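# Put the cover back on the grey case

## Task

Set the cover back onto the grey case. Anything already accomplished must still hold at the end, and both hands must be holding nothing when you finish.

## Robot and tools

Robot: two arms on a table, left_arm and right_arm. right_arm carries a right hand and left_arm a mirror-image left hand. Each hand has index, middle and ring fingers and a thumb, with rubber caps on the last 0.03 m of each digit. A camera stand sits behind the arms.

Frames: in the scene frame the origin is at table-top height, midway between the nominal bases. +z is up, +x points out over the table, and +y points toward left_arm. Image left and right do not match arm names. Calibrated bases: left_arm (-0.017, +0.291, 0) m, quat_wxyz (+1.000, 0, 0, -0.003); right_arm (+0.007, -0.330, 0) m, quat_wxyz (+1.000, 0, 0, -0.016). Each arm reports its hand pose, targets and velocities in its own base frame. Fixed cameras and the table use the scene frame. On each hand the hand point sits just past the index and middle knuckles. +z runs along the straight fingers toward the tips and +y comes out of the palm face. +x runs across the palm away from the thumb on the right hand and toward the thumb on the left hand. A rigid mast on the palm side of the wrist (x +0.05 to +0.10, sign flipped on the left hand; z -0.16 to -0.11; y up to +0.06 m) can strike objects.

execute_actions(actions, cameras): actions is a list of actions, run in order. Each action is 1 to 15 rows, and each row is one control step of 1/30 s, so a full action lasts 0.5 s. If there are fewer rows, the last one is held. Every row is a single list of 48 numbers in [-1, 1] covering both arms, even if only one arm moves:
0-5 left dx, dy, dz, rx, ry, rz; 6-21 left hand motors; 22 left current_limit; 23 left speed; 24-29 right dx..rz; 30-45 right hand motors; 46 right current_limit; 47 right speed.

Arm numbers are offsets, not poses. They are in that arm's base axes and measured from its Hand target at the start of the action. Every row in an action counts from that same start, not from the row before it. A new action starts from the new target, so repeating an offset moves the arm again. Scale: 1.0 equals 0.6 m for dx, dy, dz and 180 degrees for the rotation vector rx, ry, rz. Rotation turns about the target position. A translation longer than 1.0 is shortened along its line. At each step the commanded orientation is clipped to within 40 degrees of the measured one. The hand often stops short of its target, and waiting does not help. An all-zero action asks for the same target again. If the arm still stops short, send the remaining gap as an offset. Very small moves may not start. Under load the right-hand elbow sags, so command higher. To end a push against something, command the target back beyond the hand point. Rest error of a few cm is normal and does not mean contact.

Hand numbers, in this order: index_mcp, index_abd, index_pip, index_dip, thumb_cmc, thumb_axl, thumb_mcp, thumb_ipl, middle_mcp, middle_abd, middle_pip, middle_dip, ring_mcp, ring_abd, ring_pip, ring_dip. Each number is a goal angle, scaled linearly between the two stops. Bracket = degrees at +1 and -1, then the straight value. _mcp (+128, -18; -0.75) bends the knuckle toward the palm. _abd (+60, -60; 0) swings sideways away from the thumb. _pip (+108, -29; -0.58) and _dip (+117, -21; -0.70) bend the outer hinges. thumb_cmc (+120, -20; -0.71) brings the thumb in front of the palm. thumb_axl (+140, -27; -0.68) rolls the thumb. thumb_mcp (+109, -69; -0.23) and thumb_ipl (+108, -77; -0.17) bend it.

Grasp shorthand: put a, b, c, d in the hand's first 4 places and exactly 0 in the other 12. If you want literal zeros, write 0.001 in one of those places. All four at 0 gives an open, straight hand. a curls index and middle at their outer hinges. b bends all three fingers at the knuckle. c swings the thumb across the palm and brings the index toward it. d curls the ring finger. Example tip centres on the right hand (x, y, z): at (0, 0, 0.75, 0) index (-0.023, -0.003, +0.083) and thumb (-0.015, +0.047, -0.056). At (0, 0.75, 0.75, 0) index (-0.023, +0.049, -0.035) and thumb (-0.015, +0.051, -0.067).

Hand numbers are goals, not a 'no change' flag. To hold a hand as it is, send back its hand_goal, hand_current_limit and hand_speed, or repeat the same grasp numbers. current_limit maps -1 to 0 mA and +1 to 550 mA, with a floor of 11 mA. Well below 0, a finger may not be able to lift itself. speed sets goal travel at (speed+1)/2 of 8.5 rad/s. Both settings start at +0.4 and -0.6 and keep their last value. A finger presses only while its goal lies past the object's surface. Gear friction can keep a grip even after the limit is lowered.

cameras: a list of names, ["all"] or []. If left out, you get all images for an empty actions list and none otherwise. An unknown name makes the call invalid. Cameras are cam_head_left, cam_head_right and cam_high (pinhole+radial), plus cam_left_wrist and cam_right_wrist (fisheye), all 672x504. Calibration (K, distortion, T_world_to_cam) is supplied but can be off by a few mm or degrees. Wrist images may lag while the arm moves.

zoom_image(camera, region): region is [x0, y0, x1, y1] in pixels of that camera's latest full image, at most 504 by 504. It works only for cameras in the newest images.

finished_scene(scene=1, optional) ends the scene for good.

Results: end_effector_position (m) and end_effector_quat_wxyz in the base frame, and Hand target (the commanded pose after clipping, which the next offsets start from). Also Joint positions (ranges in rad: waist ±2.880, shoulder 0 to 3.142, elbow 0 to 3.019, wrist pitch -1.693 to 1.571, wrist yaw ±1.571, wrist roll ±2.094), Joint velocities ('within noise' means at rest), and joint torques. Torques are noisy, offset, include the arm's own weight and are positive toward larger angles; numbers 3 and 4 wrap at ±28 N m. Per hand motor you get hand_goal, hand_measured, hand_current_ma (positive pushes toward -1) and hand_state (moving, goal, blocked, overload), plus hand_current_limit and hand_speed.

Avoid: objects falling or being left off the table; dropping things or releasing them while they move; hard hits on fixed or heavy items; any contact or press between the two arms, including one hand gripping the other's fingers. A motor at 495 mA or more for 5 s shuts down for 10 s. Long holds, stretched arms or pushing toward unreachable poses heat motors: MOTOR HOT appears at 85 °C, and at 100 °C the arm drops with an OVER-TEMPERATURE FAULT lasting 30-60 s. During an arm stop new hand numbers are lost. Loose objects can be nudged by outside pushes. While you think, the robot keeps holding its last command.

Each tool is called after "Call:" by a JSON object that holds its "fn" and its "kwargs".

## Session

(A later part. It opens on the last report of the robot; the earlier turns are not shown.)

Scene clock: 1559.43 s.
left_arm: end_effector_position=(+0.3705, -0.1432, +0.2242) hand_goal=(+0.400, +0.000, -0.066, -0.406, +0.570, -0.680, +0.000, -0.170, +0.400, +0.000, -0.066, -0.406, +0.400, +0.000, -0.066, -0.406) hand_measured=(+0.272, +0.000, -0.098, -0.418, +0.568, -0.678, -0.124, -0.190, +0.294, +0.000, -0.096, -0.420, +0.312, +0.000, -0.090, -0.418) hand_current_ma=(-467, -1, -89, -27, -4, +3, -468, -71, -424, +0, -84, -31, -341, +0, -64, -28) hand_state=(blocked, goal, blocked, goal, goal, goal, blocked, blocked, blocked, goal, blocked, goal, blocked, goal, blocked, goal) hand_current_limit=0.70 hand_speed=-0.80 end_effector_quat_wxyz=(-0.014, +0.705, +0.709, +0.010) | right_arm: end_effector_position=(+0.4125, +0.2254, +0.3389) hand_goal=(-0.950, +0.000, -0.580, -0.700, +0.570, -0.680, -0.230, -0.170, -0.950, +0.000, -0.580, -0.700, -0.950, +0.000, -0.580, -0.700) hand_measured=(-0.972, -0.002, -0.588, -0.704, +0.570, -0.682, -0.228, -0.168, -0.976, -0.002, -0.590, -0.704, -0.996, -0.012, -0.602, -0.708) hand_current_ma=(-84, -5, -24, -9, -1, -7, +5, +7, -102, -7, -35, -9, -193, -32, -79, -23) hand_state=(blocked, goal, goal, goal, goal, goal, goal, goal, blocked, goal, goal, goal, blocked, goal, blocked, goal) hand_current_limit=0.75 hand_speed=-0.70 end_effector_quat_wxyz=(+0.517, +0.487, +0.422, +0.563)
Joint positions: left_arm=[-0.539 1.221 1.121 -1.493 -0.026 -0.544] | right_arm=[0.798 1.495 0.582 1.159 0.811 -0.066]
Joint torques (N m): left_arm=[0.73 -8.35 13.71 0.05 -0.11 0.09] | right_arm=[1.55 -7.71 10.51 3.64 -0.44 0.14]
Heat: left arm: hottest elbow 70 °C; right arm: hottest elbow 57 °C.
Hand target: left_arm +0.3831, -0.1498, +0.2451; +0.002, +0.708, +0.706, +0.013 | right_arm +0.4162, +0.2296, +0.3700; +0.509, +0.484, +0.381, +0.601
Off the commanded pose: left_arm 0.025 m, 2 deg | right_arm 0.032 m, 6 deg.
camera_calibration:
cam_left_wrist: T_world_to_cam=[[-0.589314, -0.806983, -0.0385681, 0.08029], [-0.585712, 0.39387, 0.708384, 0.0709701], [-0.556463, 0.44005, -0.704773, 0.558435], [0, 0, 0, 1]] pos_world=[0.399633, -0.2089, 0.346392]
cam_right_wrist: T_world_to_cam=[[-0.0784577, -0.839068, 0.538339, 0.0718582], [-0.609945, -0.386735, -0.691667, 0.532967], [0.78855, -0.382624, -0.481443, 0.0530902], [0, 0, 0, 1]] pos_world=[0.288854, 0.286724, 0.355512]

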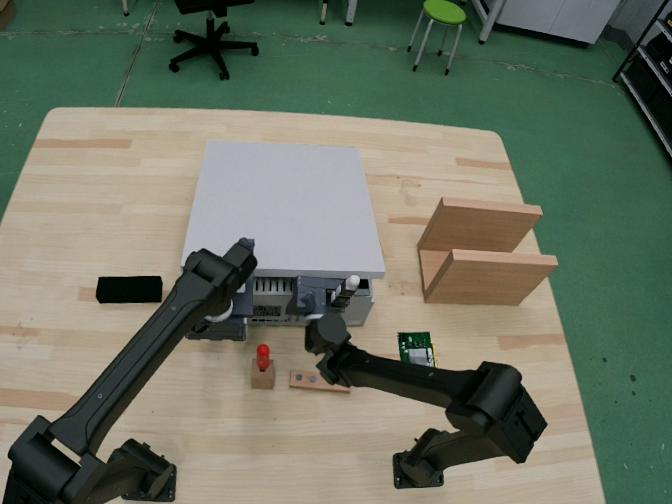

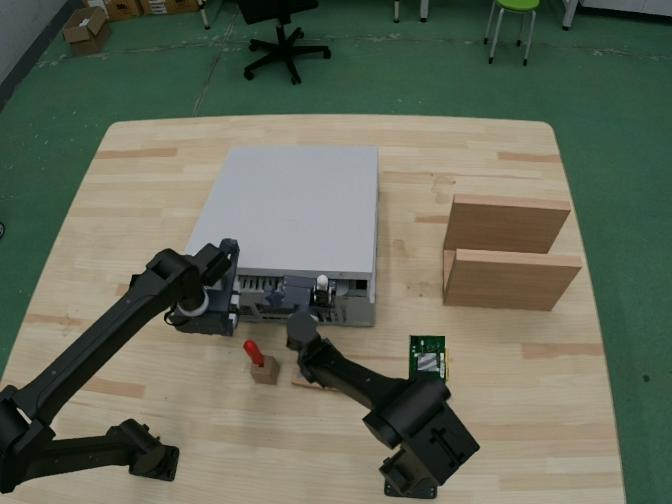

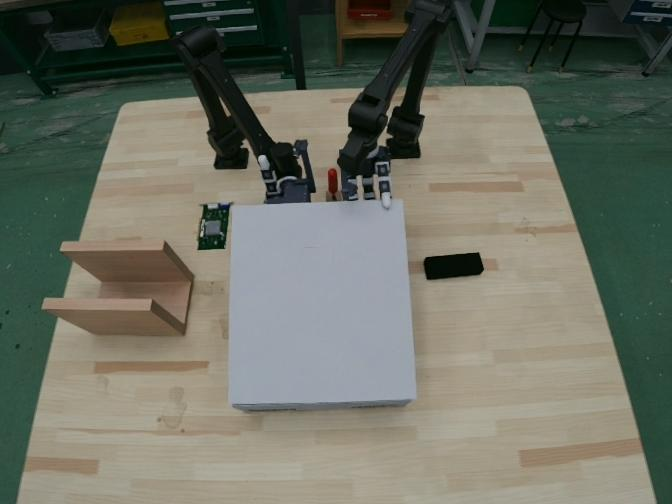

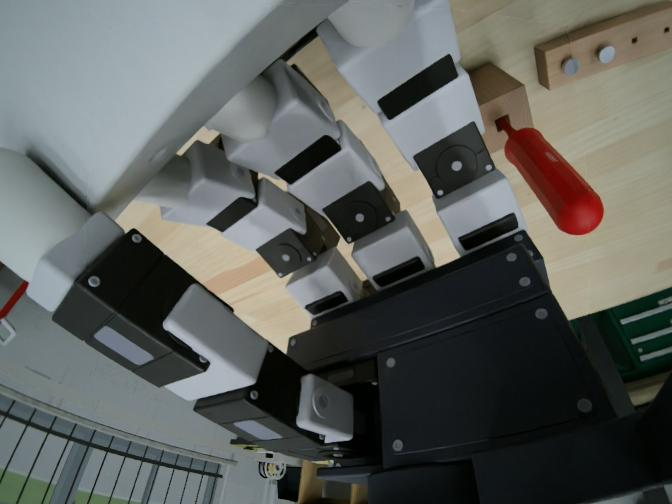

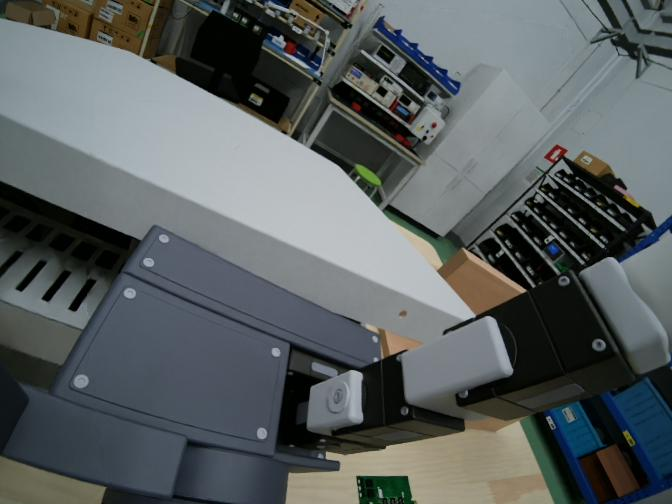

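Call:
{"fn": "execute_actions", "kwargs": {"actions": [[[0,0,0,0,0,0,0.4,0,-0.066,-0.406,0.57,-0.68,0.0,-0.17,0.4,0,-0.066,-0.406,0.4,0,-0.066,-0.406,0.7,-0.8,0,0,-0.035,-0.018,0.03,0,-0.95,0,-0.58,-0.7,0.57,-0.68,-0.23,-0.17,-0.95,0,-0.58,-0.7,-0.95,0,-0.58,-0.7,0.75,-0.7]],[[0,0,0,0,0,0,0.4,0,-0.066,-0.406,0.57,-0.68,0.0,-0.17,0.4,0,-0.066,-0.406,0.4,0,-0.066,-0.406,0.7,-0.8,0,0,-0.035,-0.014,0.03,0,-0.95,0,-0.58,-0.7,0.57,-0.68,-0.23,-0.17,-0.95,0,-0.58,-0.7,-0.95,0,-0.58,-0.7,0.75,-0.7]]], "cameras": ["all"]}}

Call:
{"fn": "zoom_image", "kwargs": {"camera": "cam_right_wrist", "region": [50, 150, 500, 400]}}

Scene clock: 1565.33 s.
left_arm: end_effector_position=(+0.3714, -0.1438, +0.2192) hand_goal=(+0.400, +0.000, -0.066, -0.406, +0.570, -0.680, +0.000, -0.170, +0.400, +0.000, -0.066, -0.406, +0.400, +0.000, -0.066, -0.406) hand_measured=(+0.272, +0.000, -0.108, -0.422, +0.568, -0.678, -0.084, -0.190, +0.294, +0.002, -0.104, -0.422, +0.312, +0.000, -0.096, -0.422) hand_current_ma=(-468, +1, -125, -37, -4, +2, -403, -71, -424, +1, -111, -39, -341, +1, -84, -35) hand_state=(blocked, goal, blocked, goal, goal, goal, blocked, blocked, blocked, goal, blocked, goal, blocked, goal, blocked, goal) hand_current_limit=0.70 hand_speed=-0.80 end_effector_quat_wxyz=(-0.022, +0.707, +0.707, +0.008) | right_arm: end_effector_position=(+0.4194, +0.2276, +0.3254) hand_goal=(-0.950, +0.000, -0.580, -0.700, +0.570, -0.680, -0.230, -0.170, -0.950, +0.000, -0.580, -0.700, -0.950, +0.000, -0.580, -0.700) hand_measured=(-0.970, -0.002, -0.588, -0.704, +0.570, -0.682, -0.228, -0.168, -0.972, -0.002, -0.588, -0.704, -0.970, -0.004, -0.586, -0.704) hand_current_ma=(-79, -5, -23, -9, -2, -7, +4, +7, -82, -7, -22, -9, -72, -10, -20, -11) hand_state=(blocked, goal, goal, goal, goal, goal, goal, goal, blocked, goal, goal, goal, goal, goal, goal, goal) hand_current_limit=0.75 hand_speed=-0.70 end_effector_quat_wxyz=(+0.498, +0.512, +0.457, +0.530)
Joint positions: left_arm=[-0.538 1.235 1.121 -1.495 -0.026 -0.538] | right_arm=[0.807 1.437 0.582 0.94 0.83 0.025]
Joint torques (N m): left_arm=[0.67 -9.82 13.65 0.06 -0.11 0.03] | right_arm=[2.26 -8.06 6.75 1.65 0.14 0.11]
Heat: left arm: hottest elbow 73 °C; right arm: hottest elbow 58 °C.
Hand target: left_arm +0.3830, -0.1498, +0.2452; +0.002, +0.708, +0.707, +0.013 | right_arm +0.4163, +0.2295, +0.3280; +0.494, +0.512, +0.457, +0.533
Off the commanded pose: left_arm 0.029 m, 3 deg | right_arm 0.005 m, 1 deg.
camera_calibration:
cam_left_wrist: T_world_to_cam=[[-0.594139, -0.803515, -0.0369087, 0.0820892], [-0.57407, 0.391447, 0.719175, 0.0683566], [-0.56342, 0.448478, -0.693848, 0.557057], [0, 0, 0, 1]] pos_world=[0.401871, -0.210626, 0.340382]
cam_right_wrist: T_world_to_cam=[[-0.016878, -0.826045, 0.563352, 0.044507], [-0.682993, -0.401969, -0.609871, 0.536264], [0.73023, -0.395059, -0.557398, 0.0940172], [0, 0, 0, 1]] pos_world=[0.298361, 0.289468, 0.354383]

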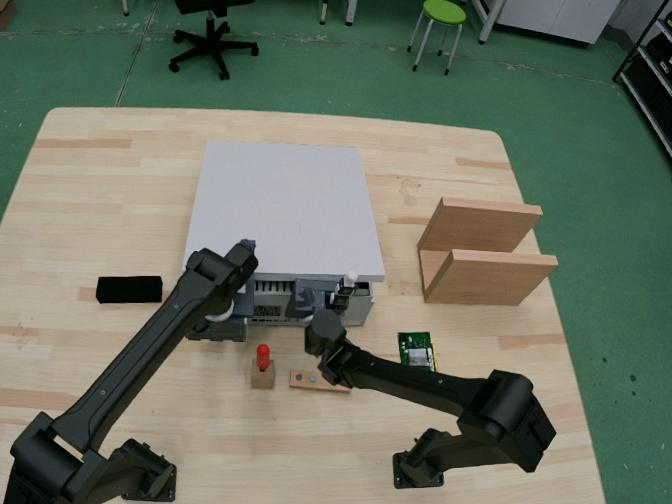

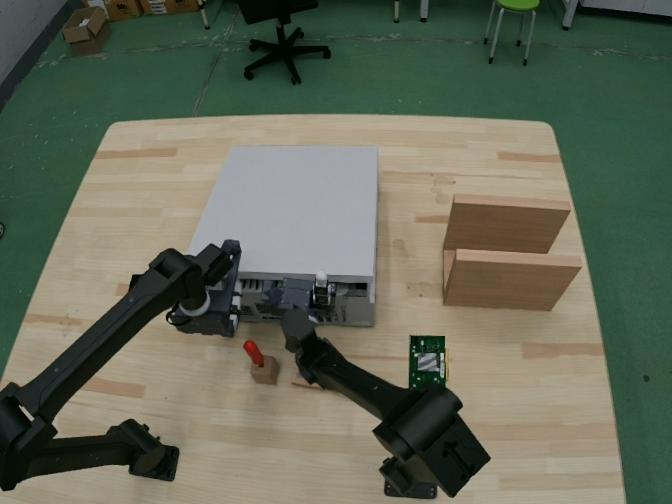

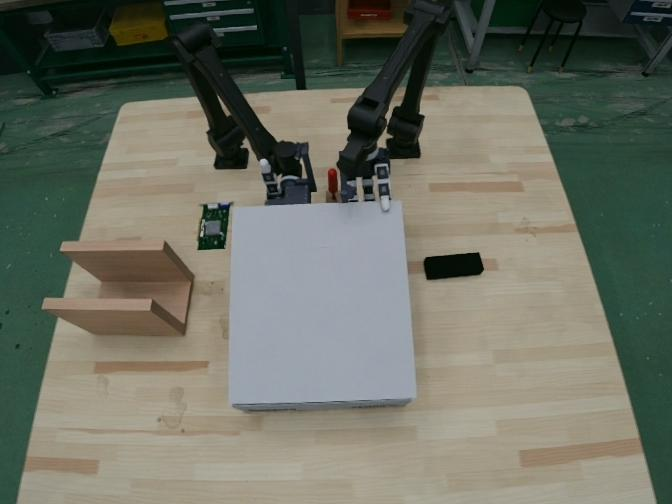

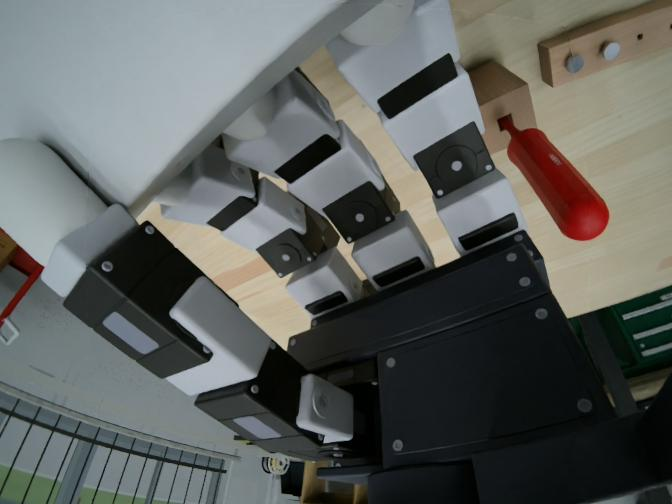

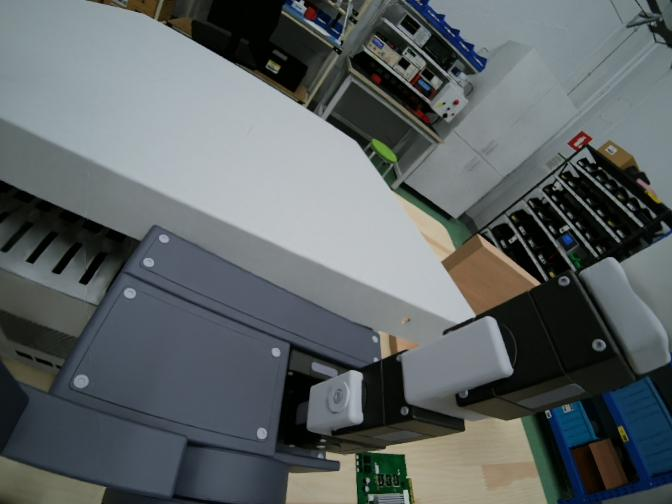

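Scaled by 1.120 from the camera's 672x504 image, which has a finer 960x720 frame.

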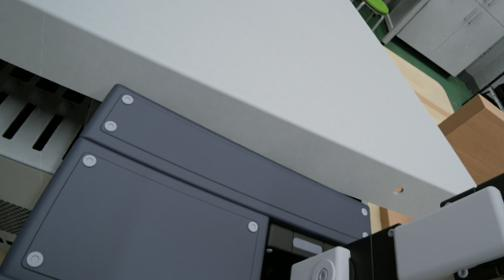

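Call:
{"fn": "execute_actions", "kwargs": {"actions": [[[0,0,0,0,0,0,0.4,0,-0.066,-0.406,0.57,-0.68,0.0,-0.17,0.4,0,-0.066,-0.406,0.4,0,-0.066,-0.406,0.7,-0.8,0,0,-0.03,0,0.02,0,-0.95,0,-0.58,-0.7,0.57,-0.68,-0.23,-0.17,-0.95,0,-0.58,-0.7,-0.95,0,-0.58,-0.7,0.75,-0.7]],[[0,0,0,0,0,0,0.4,0,-0.066,-0.406,0.57,-0.68,0.0,-0.17,0.4,0,-0.066,-0.406,0.4,0,-0.066,-0.406,0.7,-0.8,-0.015,0,-0.01,0,0.015,0,-0.95,0,-0.58,-0.7,0.57,-0.68,-0.23,-0.17,-0.95,0,-0.58,-0.7,-0.95,0,-0.58,-0.7,0.75,-0.7]]], "cameras": ["cam_left_wrist","cam_right_wrist","cam_head_right","cam_head_left"]}}

Call:
{"fn": "zoom_image", "kwargs": {"camera": "cam_right_wrist", "region": [50, 150, 500, 400]}}

Scene clock: 1571.50 s.
left_arm: end_effector_position=(+0.3710, -0.1449, +0.2182) hand_goal=(+0.400, +0.000, -0.066, -0.406, +0.570, -0.680, +0.000, -0.170, +0.400, +0.000, -0.066, -0.406, +0.400, +0.000, -0.066, -0.406) hand_measured=(+0.302, +0.004, -0.108, -0.418, +0.572, -0.678, -0.026, -0.184, +0.322, +0.004, -0.104, -0.418, +0.336, +0.004, -0.096, -0.418) hand_current_ma=(-382, +5, -125, -27, +4, +2, -92, -48, -294, +6, -111, -24, -230, +6, -84, -26) hand_state=(blocked, goal, blocked, goal, goal, goal, blocked, goal, blocked, goal, blocked, goal, blocked, goal, blocked, goal) hand_current_limit=0.70 hand_speed=-0.80 end_effector_quat_wxyz=(-0.023, +0.710, +0.704, +0.005) | right_arm: end_effector_position=(+0.4114, +0.2271, +0.3123) hand_goal=(-0.950, +0.000, -0.580, -0.700, +0.570, -0.680, -0.230, -0.170, -0.950, +0.000, -0.580, -0.700, -0.950, +0.000, -0.580, -0.700) hand_measured=(-0.934, -0.002, -0.588, -0.704, +0.570, -0.682, -0.228, -0.168, -0.970, -0.002, -0.588, -0.704, -0.968, -0.004, -0.586, -0.704) hand_current_ma=(+56, -5, -22, -9, -1, -7, +4, +7, -78, -6, -22, -9, -69, -9, -19, -10) hand_state=(goal, goal, goal, goal, goal, goal, goal, goal, blocked, goal, goal, goal, goal, goal, goal, goal) hand_current_limit=0.75 hand_speed=-0.70 end_effector_quat_wxyz=(+0.475, +0.539, +0.476, +0.508)
Joint positions: left_arm=[-0.538 1.236 1.121 -1.497 -0.021 -0.53] | right_arm=[0.84 1.375 0.569 0.754 0.868 0.135]
Joint torques (N m): left_arm=[0.67 -9.93 13.64 0.12 -0.26 -0.04] | right_arm=[2.43 -6.71 6.28 1.37 0.27 0.25]
Heat: left arm: hottest elbow 76 °C; right arm: hottest elbow 57 °C.
Hand target: left_arm +0.3831, -0.1498, +0.2451; +0.002, +0.708, +0.706, +0.013 | right_arm +0.4073, +0.2296, +0.3041; +0.468, +0.541, +0.484, +0.504
Off the commanded pose: left_arm 0.030 m, 3 deg | right_arm 0.009 m, 1 deg.
camera_calibration:
cam_left_wrist: T_world_to_cam=[[-0.600251, -0.799164, -0.0321897, 0.0827152], [-0.567569, 0.397253, 0.721149, 0.0671706], [-0.563529, 0.45114, -0.692032, 0.556697], [0, 0, 0, 1]] pos_world=[0.401489, -0.211729, 0.339475]
cam_right_wrist: T_world_to_cam=[[0.0315832, -0.831932, 0.553979, 0.0357179], [-0.736507, -0.394064, -0.549792, 0.524044], [0.675693, -0.390645, -0.625169, 0.134976], [0, 0, 0, 1]] pos_world=[0.293632, 0.288949, 0.352711]
Images, in order (width x height): cam_head_left 672x504, cam_head_right 672x504, cam_left_wrist 672x504, cam_right_wrist 672x504.

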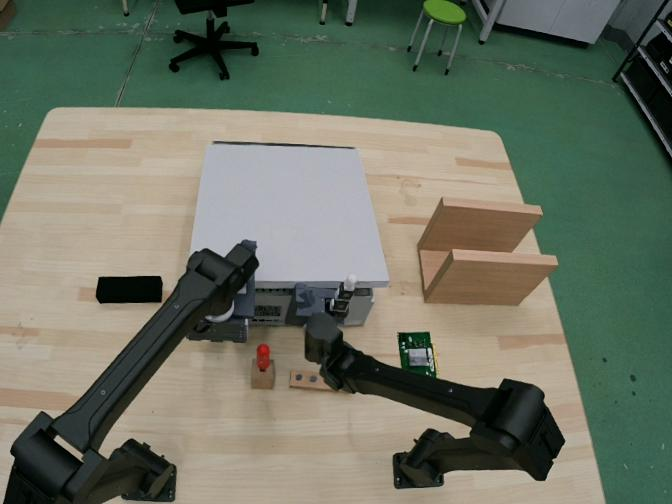

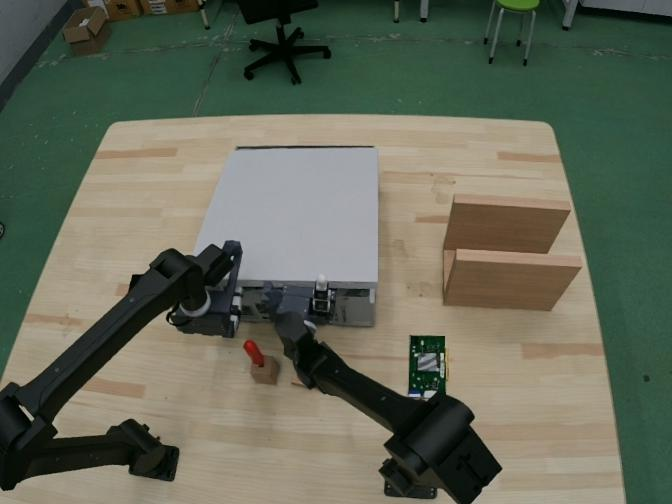

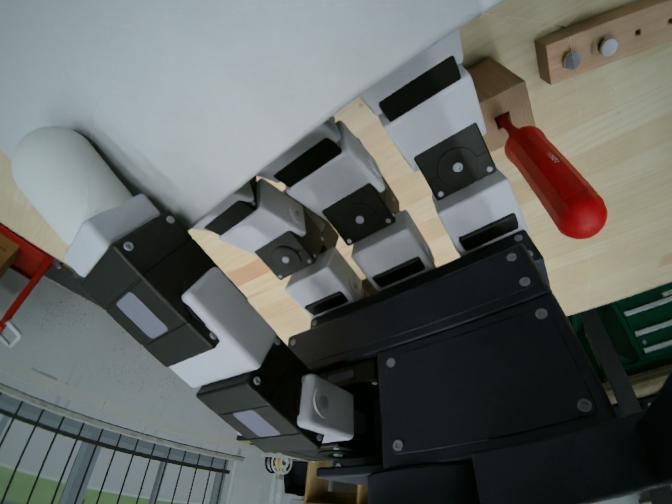

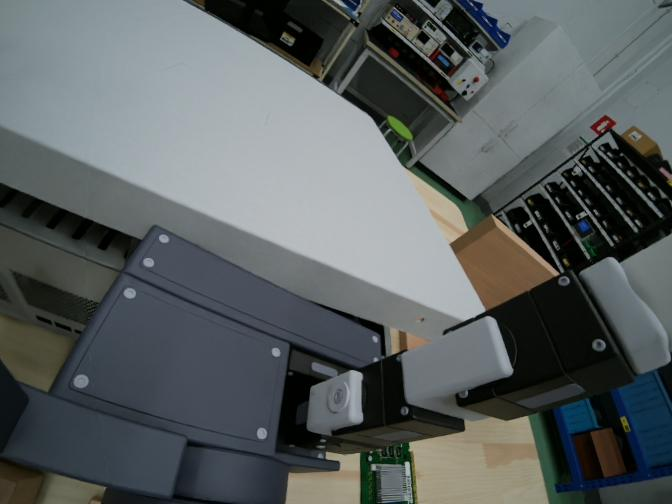

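Scaled by 1.120 from the camera's 672x504 image, which has a finer 960x720 frame.

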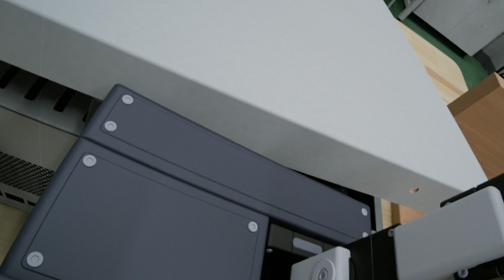

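Call:
{"fn": "execute_actions", "kwargs": {"actions": [[[0,0,0.035,0,0,0,0.45,0,-0.066,-0.406,0.57,-0.68,0.15,-0.1,0.45,0,-0.066,-0.406,0.45,0,-0.066,-0.406,0.7,-0.7,0,0,-0.01,0,0,0,-0.95,0,-0.58,-0.7,0.57,-0.68,-0.23,-0.17,-0.95,0,-0.58,-0.7,-0.95,0,-0.58,-0.7,0.75,-0.7]],[[0,0,0,0,0,0,0.45,0,-0.066,-0.406,0.57,-0.68,0.15,-0.1,0.45,0,-0.066,-0.406,0.45,0,-0.066,-0.406,0.7,-0.7,-0.04,0,-0.005,0,0,0,-0.95,0,-0.58,-0.7,0.57,-0.68,-0.23,-0.17,-0.95,0,-0.58,-0.7,-0.95,0,-0.58,-0.7,0.75,-0.7]],[[0,0,0,0,0,0,0.45,0,-0.066,-0.406,0.57,-0.68,0.15,-0.1,0.45,0,-0.066,-0.406,0.45,0,-0.066,-0.406,0.7,-0.7,-0.05,0,0,0,0,0,-0.95,0,-0.58,-0.7,0.57,-0.68,-0.23,-0.17,-0.95,0,-0.58,-0.7,-0.95,0,-0.58,-0.7,0.75,-0.7]]], "cameras": ["cam_left_wrist","cam_right_wrist","cam_head_right","cam_head_left"]}}

Scene clock: 1581.30 s.
left_arm: end_effector_position=(+0.3678, -0.1431, +0.2301) hand_goal=(+0.450, +0.000, -0.066, -0.406, +0.570, -0.680, +0.150, -0.100, +0.450, +0.000, -0.066, -0.406, +0.450, +0.000, -0.066, -0.406) hand_measured=(+0.306, +0.004, -0.108, -0.418, +0.572, -0.678, -0.024, -0.170, +0.328, +0.006, -0.104, -0.420, +0.346, +0.006, -0.096, -0.418) hand_current_ma=(-468, +7, -125, -27, +4, +2, -468, -337, -467, +10, -111, -32, -413, +11, -84, -26) hand_state=(blocked, goal, blocked, goal, goal, goal, blocked, blocked, blocked, goal, blocked, goal, blocked, goal, blocked, goal) hand_current_limit=0.70 hand_speed=-0.70 end_effector_quat_wxyz=(-0.032, +0.710, +0.703, +0.003) | right_arm: end_effector_position=(+0.3596, +0.2283, +0.3114) hand_goal=(-0.950, +0.000, -0.580, -0.700, +0.570, -0.680, -0.230, -0.170, -0.950, +0.000, -0.580, -0.700, -0.950, +0.000, -0.580, -0.700) hand_measured=(-0.910, -0.002, -0.586, -0.704, +0.570, -0.682, -0.228, -0.168, -0.958, -0.002, -0.586, -0.704, -0.968, -0.004, -0.586, -0.704) hand_current_ma=(+164, -5, -21, -8, -1, -7, +4, +7, -25, -6, -21, -9, -65, -8, -18, -10) hand_state=(blocked, goal, goal, goal, goal, goal, goal, goal, goal, goal, goal, goal, goal, goal, goal, goal) hand_current_limit=0.75 hand_speed=-0.70 end_effector_quat_wxyz=(+0.475, +0.540, +0.470, +0.512)
Joint positions: left_arm=[-0.538 1.236 1.155 -1.551 -0.021 -0.529] | right_arm=[0.963 1.3 0.491 0.764 0.995 0.146]
Joint torques (N m): left_arm=[0.73 -10.29 15.04 0.06 -0.26 -0.06] | right_arm=[2.9 -5.19 5.18 1.28 0.27 0.31]
Heat: left arm: hottest elbow 79 °C; right arm: hottest elbow 55 °C.
Hand target: left_arm +0.3830, -0.1498, +0.2660; +0.002, +0.708, +0.707, +0.013 | right_arm +0.3533, +0.2296, +0.2951; +0.468, +0.541, +0.484, +0.504
Off the commanded pose: left_arm 0.040 m, 4 deg | right_arm 0.018 m, 2 deg.
camera_calibration:
cam_left_wrist: T_world_to_cam=[[-0.602037, -0.797908, -0.0299096, 0.0829253], [-0.55421, 0.390609, 0.735035, 0.0470084], [-0.574807, 0.459094, -0.677369, 0.56429], [0, 0, 0, 1]] pos_world=[0.400335, -0.211257, 0.350161]
cam_right_wrist: T_world_to_cam=[[0.0233902, -0.838251, 0.544782, 0.0460546], [-0.73311, -0.384877, -0.560731, 0.485965], [0.679708, -0.386269, -0.623533, 0.166947], [0, 0, 0, 1]] pos_world=[0.241713, 0.290129, 0.351503]
Images, in order (width x height): cam_head_left 672x504, cam_head_right 672x504, cam_left_wrist 672x504, cam_right_wrist 672x504.

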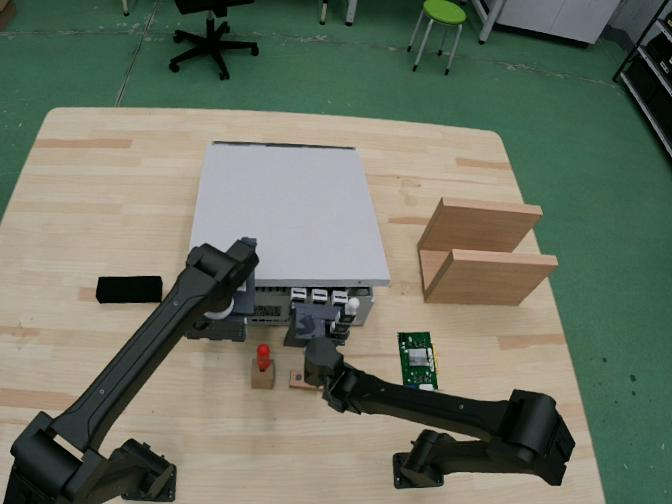

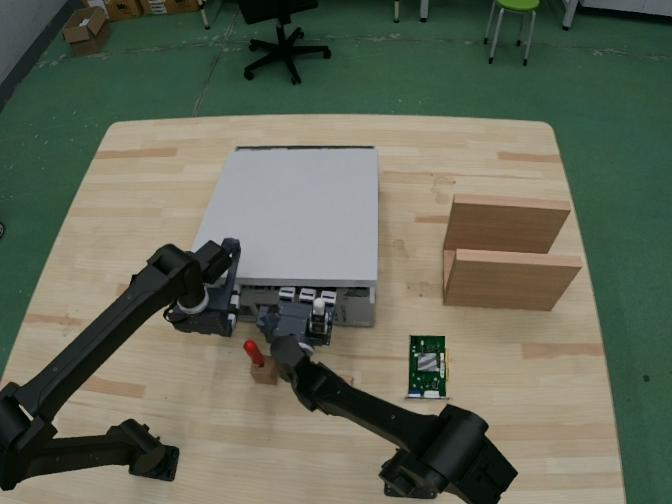

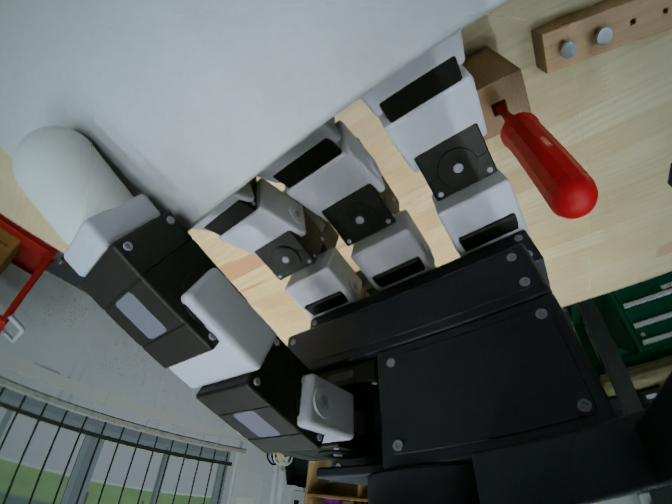

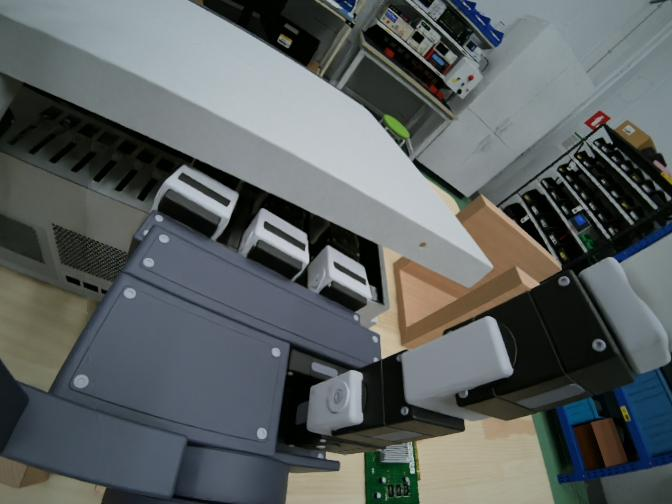

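Call:
{"fn": "execute_actions", "kwargs": {"actions": [[[0,0,0,0,0,0,0.45,0,-0.066,-0.406,0.57,-0.68,0.15,-0.1,0.45,0,-0.066,-0.406,0.45,0,-0.066,-0.406,0.7,-0.7,-0.067,0,0.01,0,0,0,-0.85,0,-0.58,-0.7,0.57,-0.68,-0.23,-0.17,-0.9,0,-0.58,-0.7,-0.95,0,-0.58,-0.7,0.75,-0.7]],[[0,0,0,0,0,0,0.45,0,-0.066,-0.406,0.57,-0.68,0.15,-0.1,0.45,0,-0.066,-0.406,0.45,0,-0.066,-0.406,0.7,-0.7,-0.067,0,0.0,0,0,0,-0.85,0,-0.58,-0.7,0.57,-0.68,-0.23,-0.17,-0.9,0,-0.58,-0.7,-0.95,0,-0.58,-0.7,0.75,-0.7]],[[0,0,-0.03,0,0,0,0.45,0,-0.066,-0.406,0.57,-0.68,0.15,-0.1,0.45,0,-0.066,-0.406,0.45,0,-0.066,-0.406,0.7,-0.7,-0.067,0,0,0,0,0,-0.85,0,-0.58,-0.7,0.57,-0.68,-0.23,-0.17,-0.9,0,-0.58,-0.7,-0.95,0,-0.58,-0.7,0.75,-0.7]]], "cameras": ["cam_left_wrist","cam_right_wrist","cam_head_right","cam_head_left","cam_high"]}}

Scene clock: 1588.50 s.
left_arm: end_effector_position=(+0.3687, -0.1437, +0.2304) hand_goal=(+0.450, +0.000, -0.066, -0.406, +0.570, -0.680, +0.150, -0.100, +0.450, +0.000, -0.066, -0.406, +0.450, +0.000, -0.066, -0.406) hand_measured=(+0.306, +0.004, -0.108, -0.418, +0.572, -0.678, -0.024, -0.170, +0.328, +0.004, -0.104, -0.420, +0.348, +0.006, -0.096, -0.418) hand_current_ma=(-467, +6, -125, -27, +4, +2, -468, -337, -467, +7, -111, -32, -408, +9, -84, -26) hand_state=(blocked, goal, blocked, goal, goal, goal, blocked, blocked, blocked, goal, blocked, goal, blocked, goal, blocked, goal) hand_current_limit=0.70 hand_speed=-0.70 end_effector_quat_wxyz=(-0.030, +0.710, +0.703, +0.003) | right_arm: end_effector_position=(+0.2362, +0.2286, +0.2980) hand_goal=(-0.850, +0.000, -0.580, -0.700, +0.570, -0.680, -0.230, -0.170, -0.900, +0.000, -0.580, -0.700, -0.950, +0.000, -0.580, -0.700) hand_measured=(-0.858, -0.002, -0.586, -0.702, +0.570, -0.682, -0.228, -0.168, -0.908, -0.002, -0.580, -0.704, -0.956, +0.002, -0.580, -0.698) hand_current_ma=(-28, -4, -19, -8, -2, -7, +3, +7, -26, -3, +0, -9, -22, +6, +1, +4) hand_state=(goal, goal, goal, goal, goal, goal, goal, goal, goal, goal, goal, goal, goal, goal, goal, goal) hand_current_limit=0.75 hand_speed=-0.70 end_effector_quat_wxyz=(+0.475, +0.539, +0.484, +0.499)
Joint positions: left_arm=[-0.538 1.236 1.155 -1.546 -0.021 -0.529] | right_arm=[1.349 1.116 0.374 0.488 1.373 0.328]
Joint torques (N m): left_arm=[0.67 -9.82 11.74 1.81 -0.26 -0.06] | right_arm=[2.49 -4.01 7.21 1.28 0.47 0.12]
Heat: left arm: hottest elbow 83 °C; right arm: hottest elbow 53 °C.
Hand target: left_arm +0.3830, -0.1498, +0.2480; +0.002, +0.708, +0.707, +0.013 | right_arm +0.2327, +0.2297, +0.3011; +0.468, +0.541, +0.484, +0.504
Off the commanded pose: left_arm 0.024 m, 4 deg | right_arm 0.005 m, 1 deg.
camera_calibration:
cam_left_wrist: T_world_to_cam=[[-0.601625, -0.7982, -0.0304043, 0.0829478], [-0.557271, 0.392152, 0.731892, 0.0496795], [-0.572273, 0.457268, -0.680742, 0.564828], [0, 0, 0, 1]] pos_world=[0.400824, -0.211551, 0.350664]
cam_right_wrist: T_world_to_cam=[[0.0404544, -0.822303, 0.567609, 0.042017], [-0.745821, -0.402883, -0.530506, 0.3862], [0.664917, -0.401874, -0.62959, 0.251419], [0, 0, 0, 1]] pos_world=[0.119164, 0.291182, 0.339322]

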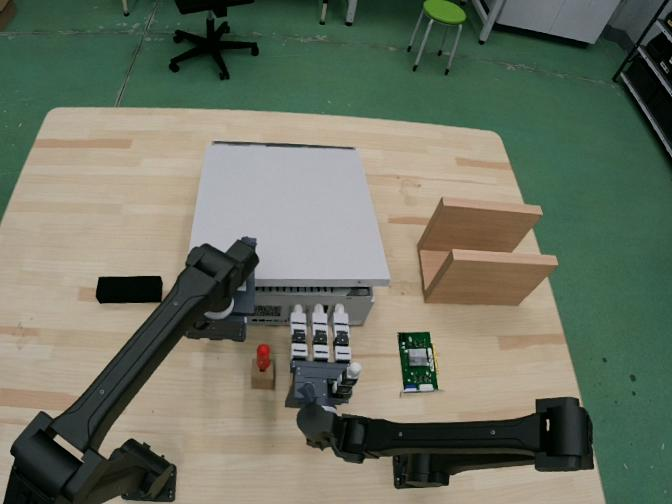

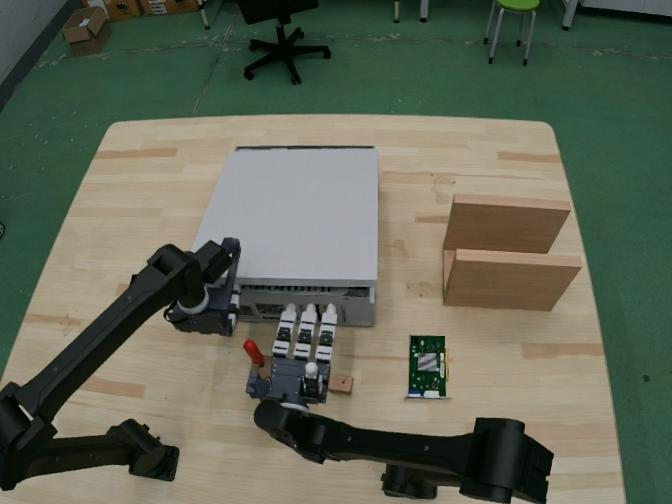

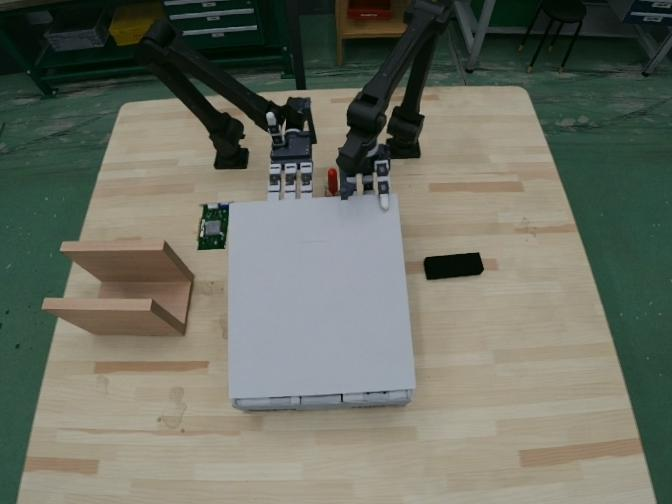

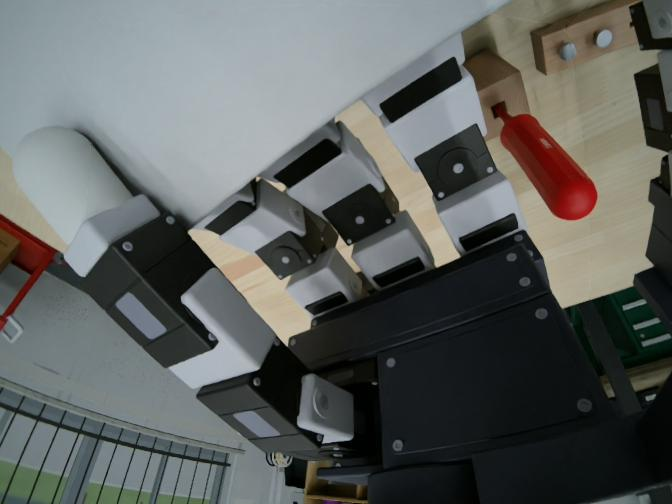

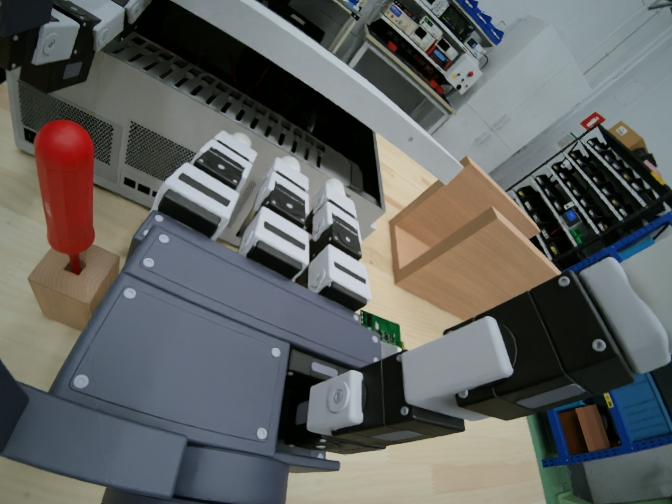

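Call:
{"fn": "execute_actions", "kwargs": {"actions": [[[0,0,0,0,0,0,0.45,0,-0.066,-0.406,0.57,-0.68,0.15,-0.1,0.45,0,-0.066,-0.406,0.45,0,-0.066,-0.406,0.7,-0.7,0.035,0,0,0,0,0,-0.77,0,-0.58,-0.7,0.57,-0.68,-0.23,-0.17,-0.77,0,-0.58,-0.7,-0.77,0,-0.58,-0.7,0.75,-0.7]],[[0,0,0,0,0,0,0.45,0,-0.066,-0.406,0.57,-0.68,0.15,-0.1,0.45,0,-0.066,-0.406,0.45,0,-0.066,-0.406,0.7,-0.7,0.015,0,0.025,0,0,0,-0.75,0,-0.58,-0.7,0.57,-0.68,-0.23,-0.17,-0.75,0,-0.58,-0.7,-0.75,0,-0.58,-0.7,0.75,-0.7]]], "cameras": ["cam_left_wrist","cam_right_wrist","cam_head_right","cam_head_left"]}}

Call:
{"fn": "zoom_image", "kwargs": {"camera": "cam_head_right", "region": [220, 250, 390, 400]}}

Scene clock: 1624.13 s.
left_arm: end_effector_position=(+0.3687, -0.1437, +0.2304) hand_goal=(+0.450, +0.000, -0.066, -0.406, +0.570, -0.680, +0.150, -0.100, +0.450, +0.000, -0.066, -0.406, +0.450, +0.000, -0.066, -0.406) hand_measured=(+0.306, +0.004, -0.108, -0.418, +0.572, -0.678, -0.024, -0.170, +0.328, +0.004, -0.104, -0.420, +0.348, +0.006, -0.096, -0.418) hand_current_ma=(-467, +6, -125, -27, +4, +2, -468, -337, -467, +7, -111, -32, -408, +9, -84, -26) hand_state=(blocked, goal, blocked, goal, goal, goal, blocked, blocked, blocked, goal, blocked, goal, blocked, goal, blocked, goal) hand_current_limit=0.70 hand_speed=-0.70 end_effector_quat_wxyz=(-0.030, +0.710, +0.703, +0.003) | right_arm: end_effector_position=(+0.2578, +0.2266, +0.3012) hand_goal=(-0.750, +0.000, -0.580, -0.700, +0.570, -0.680, -0.230, -0.170, -0.750, +0.000, -0.580, -0.700, -0.750, +0.000, -0.580, -0.700) hand_measured=(-0.772, -0.002, -0.586, -0.702, +0.570, -0.682, -0.228, -0.168, -0.772, -0.002, -0.580, -0.704, -0.770, +0.002, -0.580, -0.698) hand_current_ma=(-87, -4, -19, -8, -2, -7, +3, +7, -87, -3, +0, -9, -77, +5, +0, +4) hand_state=(blocked, goal, goal, goal, goal, goal, goal, goal, blocked, goal, goal, goal, blocked, goal, goal, goal) hand_current_limit=0.75 hand_speed=-0.70 end_effector_quat_wxyz=(+0.470, +0.535, +0.495, +0.498)
Joint positions: left_arm=[-0.538 1.236 1.155 -1.546 -0.021 -0.529] | right_arm=[1.272 1.103 0.374 0.515 1.276 0.273]
Joint torques (N m): left_arm=[0.67 -9.99 11.7 1.84 -0.25 -0.06] | right_arm=[0.62 -3.96 9.52 1.37 0.27 -0.02]
Heat: left arm: hottest elbow 80 °C; right arm: hottest elbow 49 °C.
Hand target: left_arm +0.3830, -0.1498, +0.2480; +0.002, +0.708, +0.707, +0.013 | right_arm +0.2627, +0.2296, +0.3161; +0.468, +0.541, +0.484, +0.504
Off the commanded pose: left_arm 0.023 m, 4 deg | right_arm 0.016 m, 2 deg.
camera_calibration:
cam_left_wrist: T_world_to_cam=[[-0.601625, -0.7982, -0.0304043, 0.0829478], [-0.557271, 0.392152, 0.731892, 0.0496795], [-0.572273, 0.457268, -0.680742, 0.564828], [0, 0, 0, 1]] pos_world=[0.400824, -0.211551, 0.350664]
cam_right_wrist: T_world_to_cam=[[0.0635904, -0.815378, 0.575427, 0.0278683], [-0.744299, -0.422853, -0.516928, 0.403277], [0.664812, -0.395418, -0.633774, 0.238098], [0, 0, 0, 1]] pos_world=[0.140096, 0.287398, 0.343329]
Images, in order (width x height): cam_head_left 672x504, cam_head_right 672x504, cam_left_wrist 672x504, cam_right_wrist 672x504.

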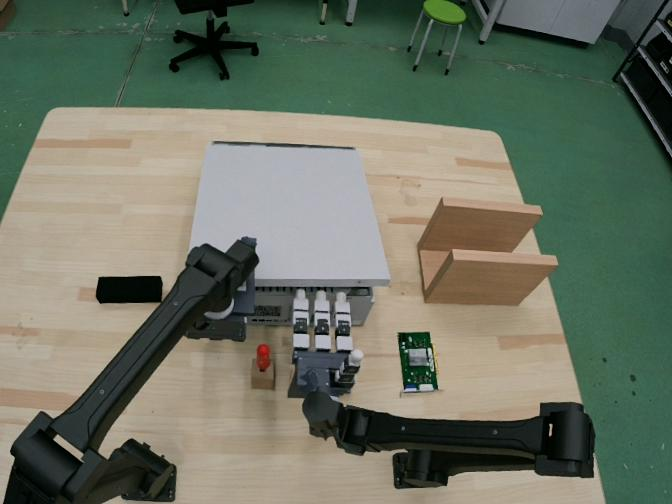

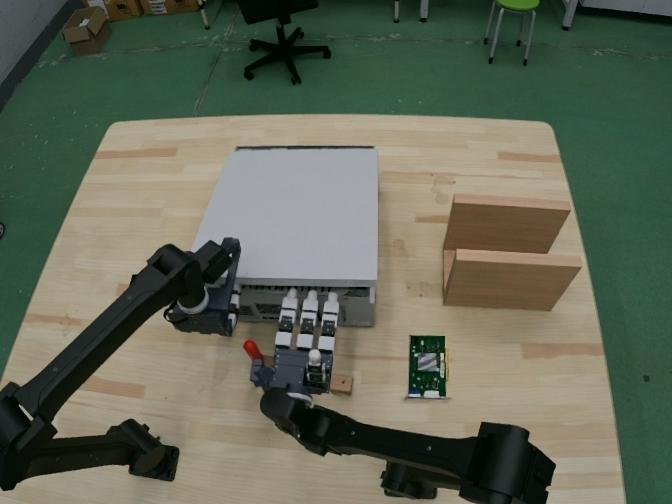

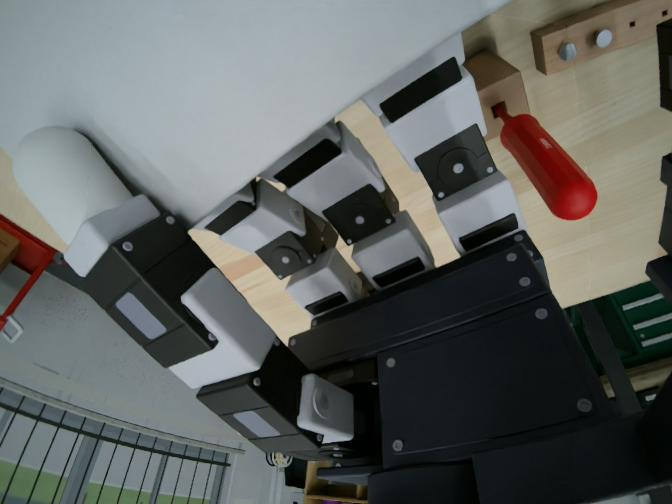

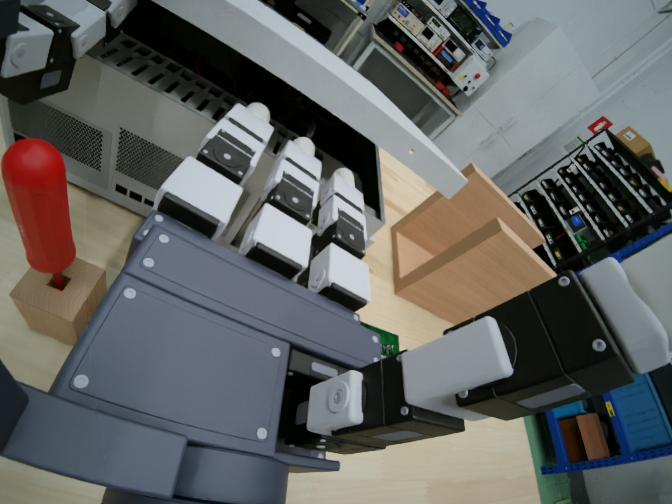

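Scaled by 2.965 from the camera's 672x504 image, which has a finer 960x720 frame.

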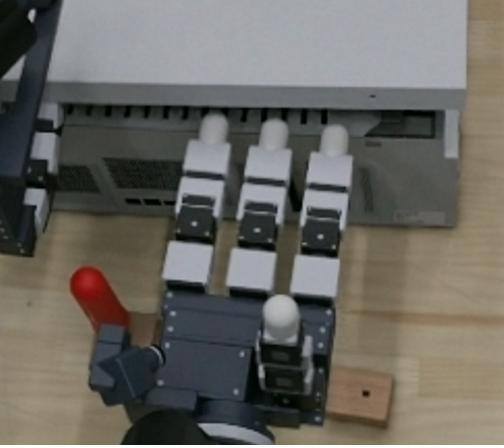

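Call:
{"fn": "zoom_image", "kwargs": {"camera": "cam_head_left", "region": [260, 250, 400, 350]}}

Call:
{"fn": "zoom_image", "kwargs": {"camera": "cam_head_right", "region": [260, 250, 400, 350]}}

Scaled by 3.600 from the camera's 672x504 image, which has a finer 960x720 frame.

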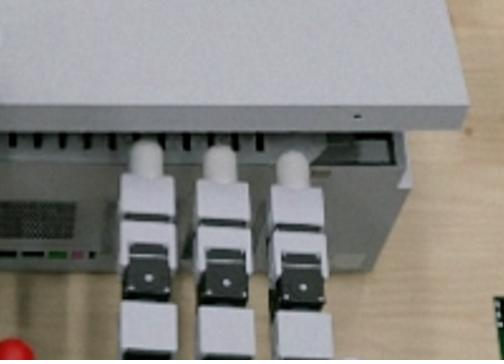

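Scaled by 3.600 from the camera's 672x504 image, which has a finer 960x720 frame.

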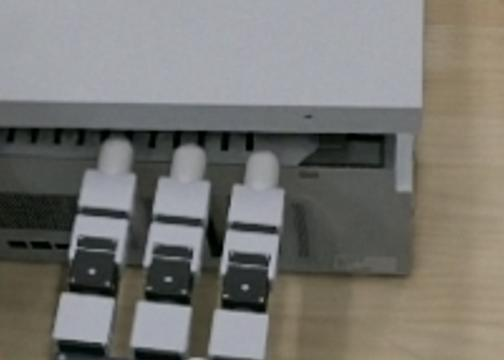

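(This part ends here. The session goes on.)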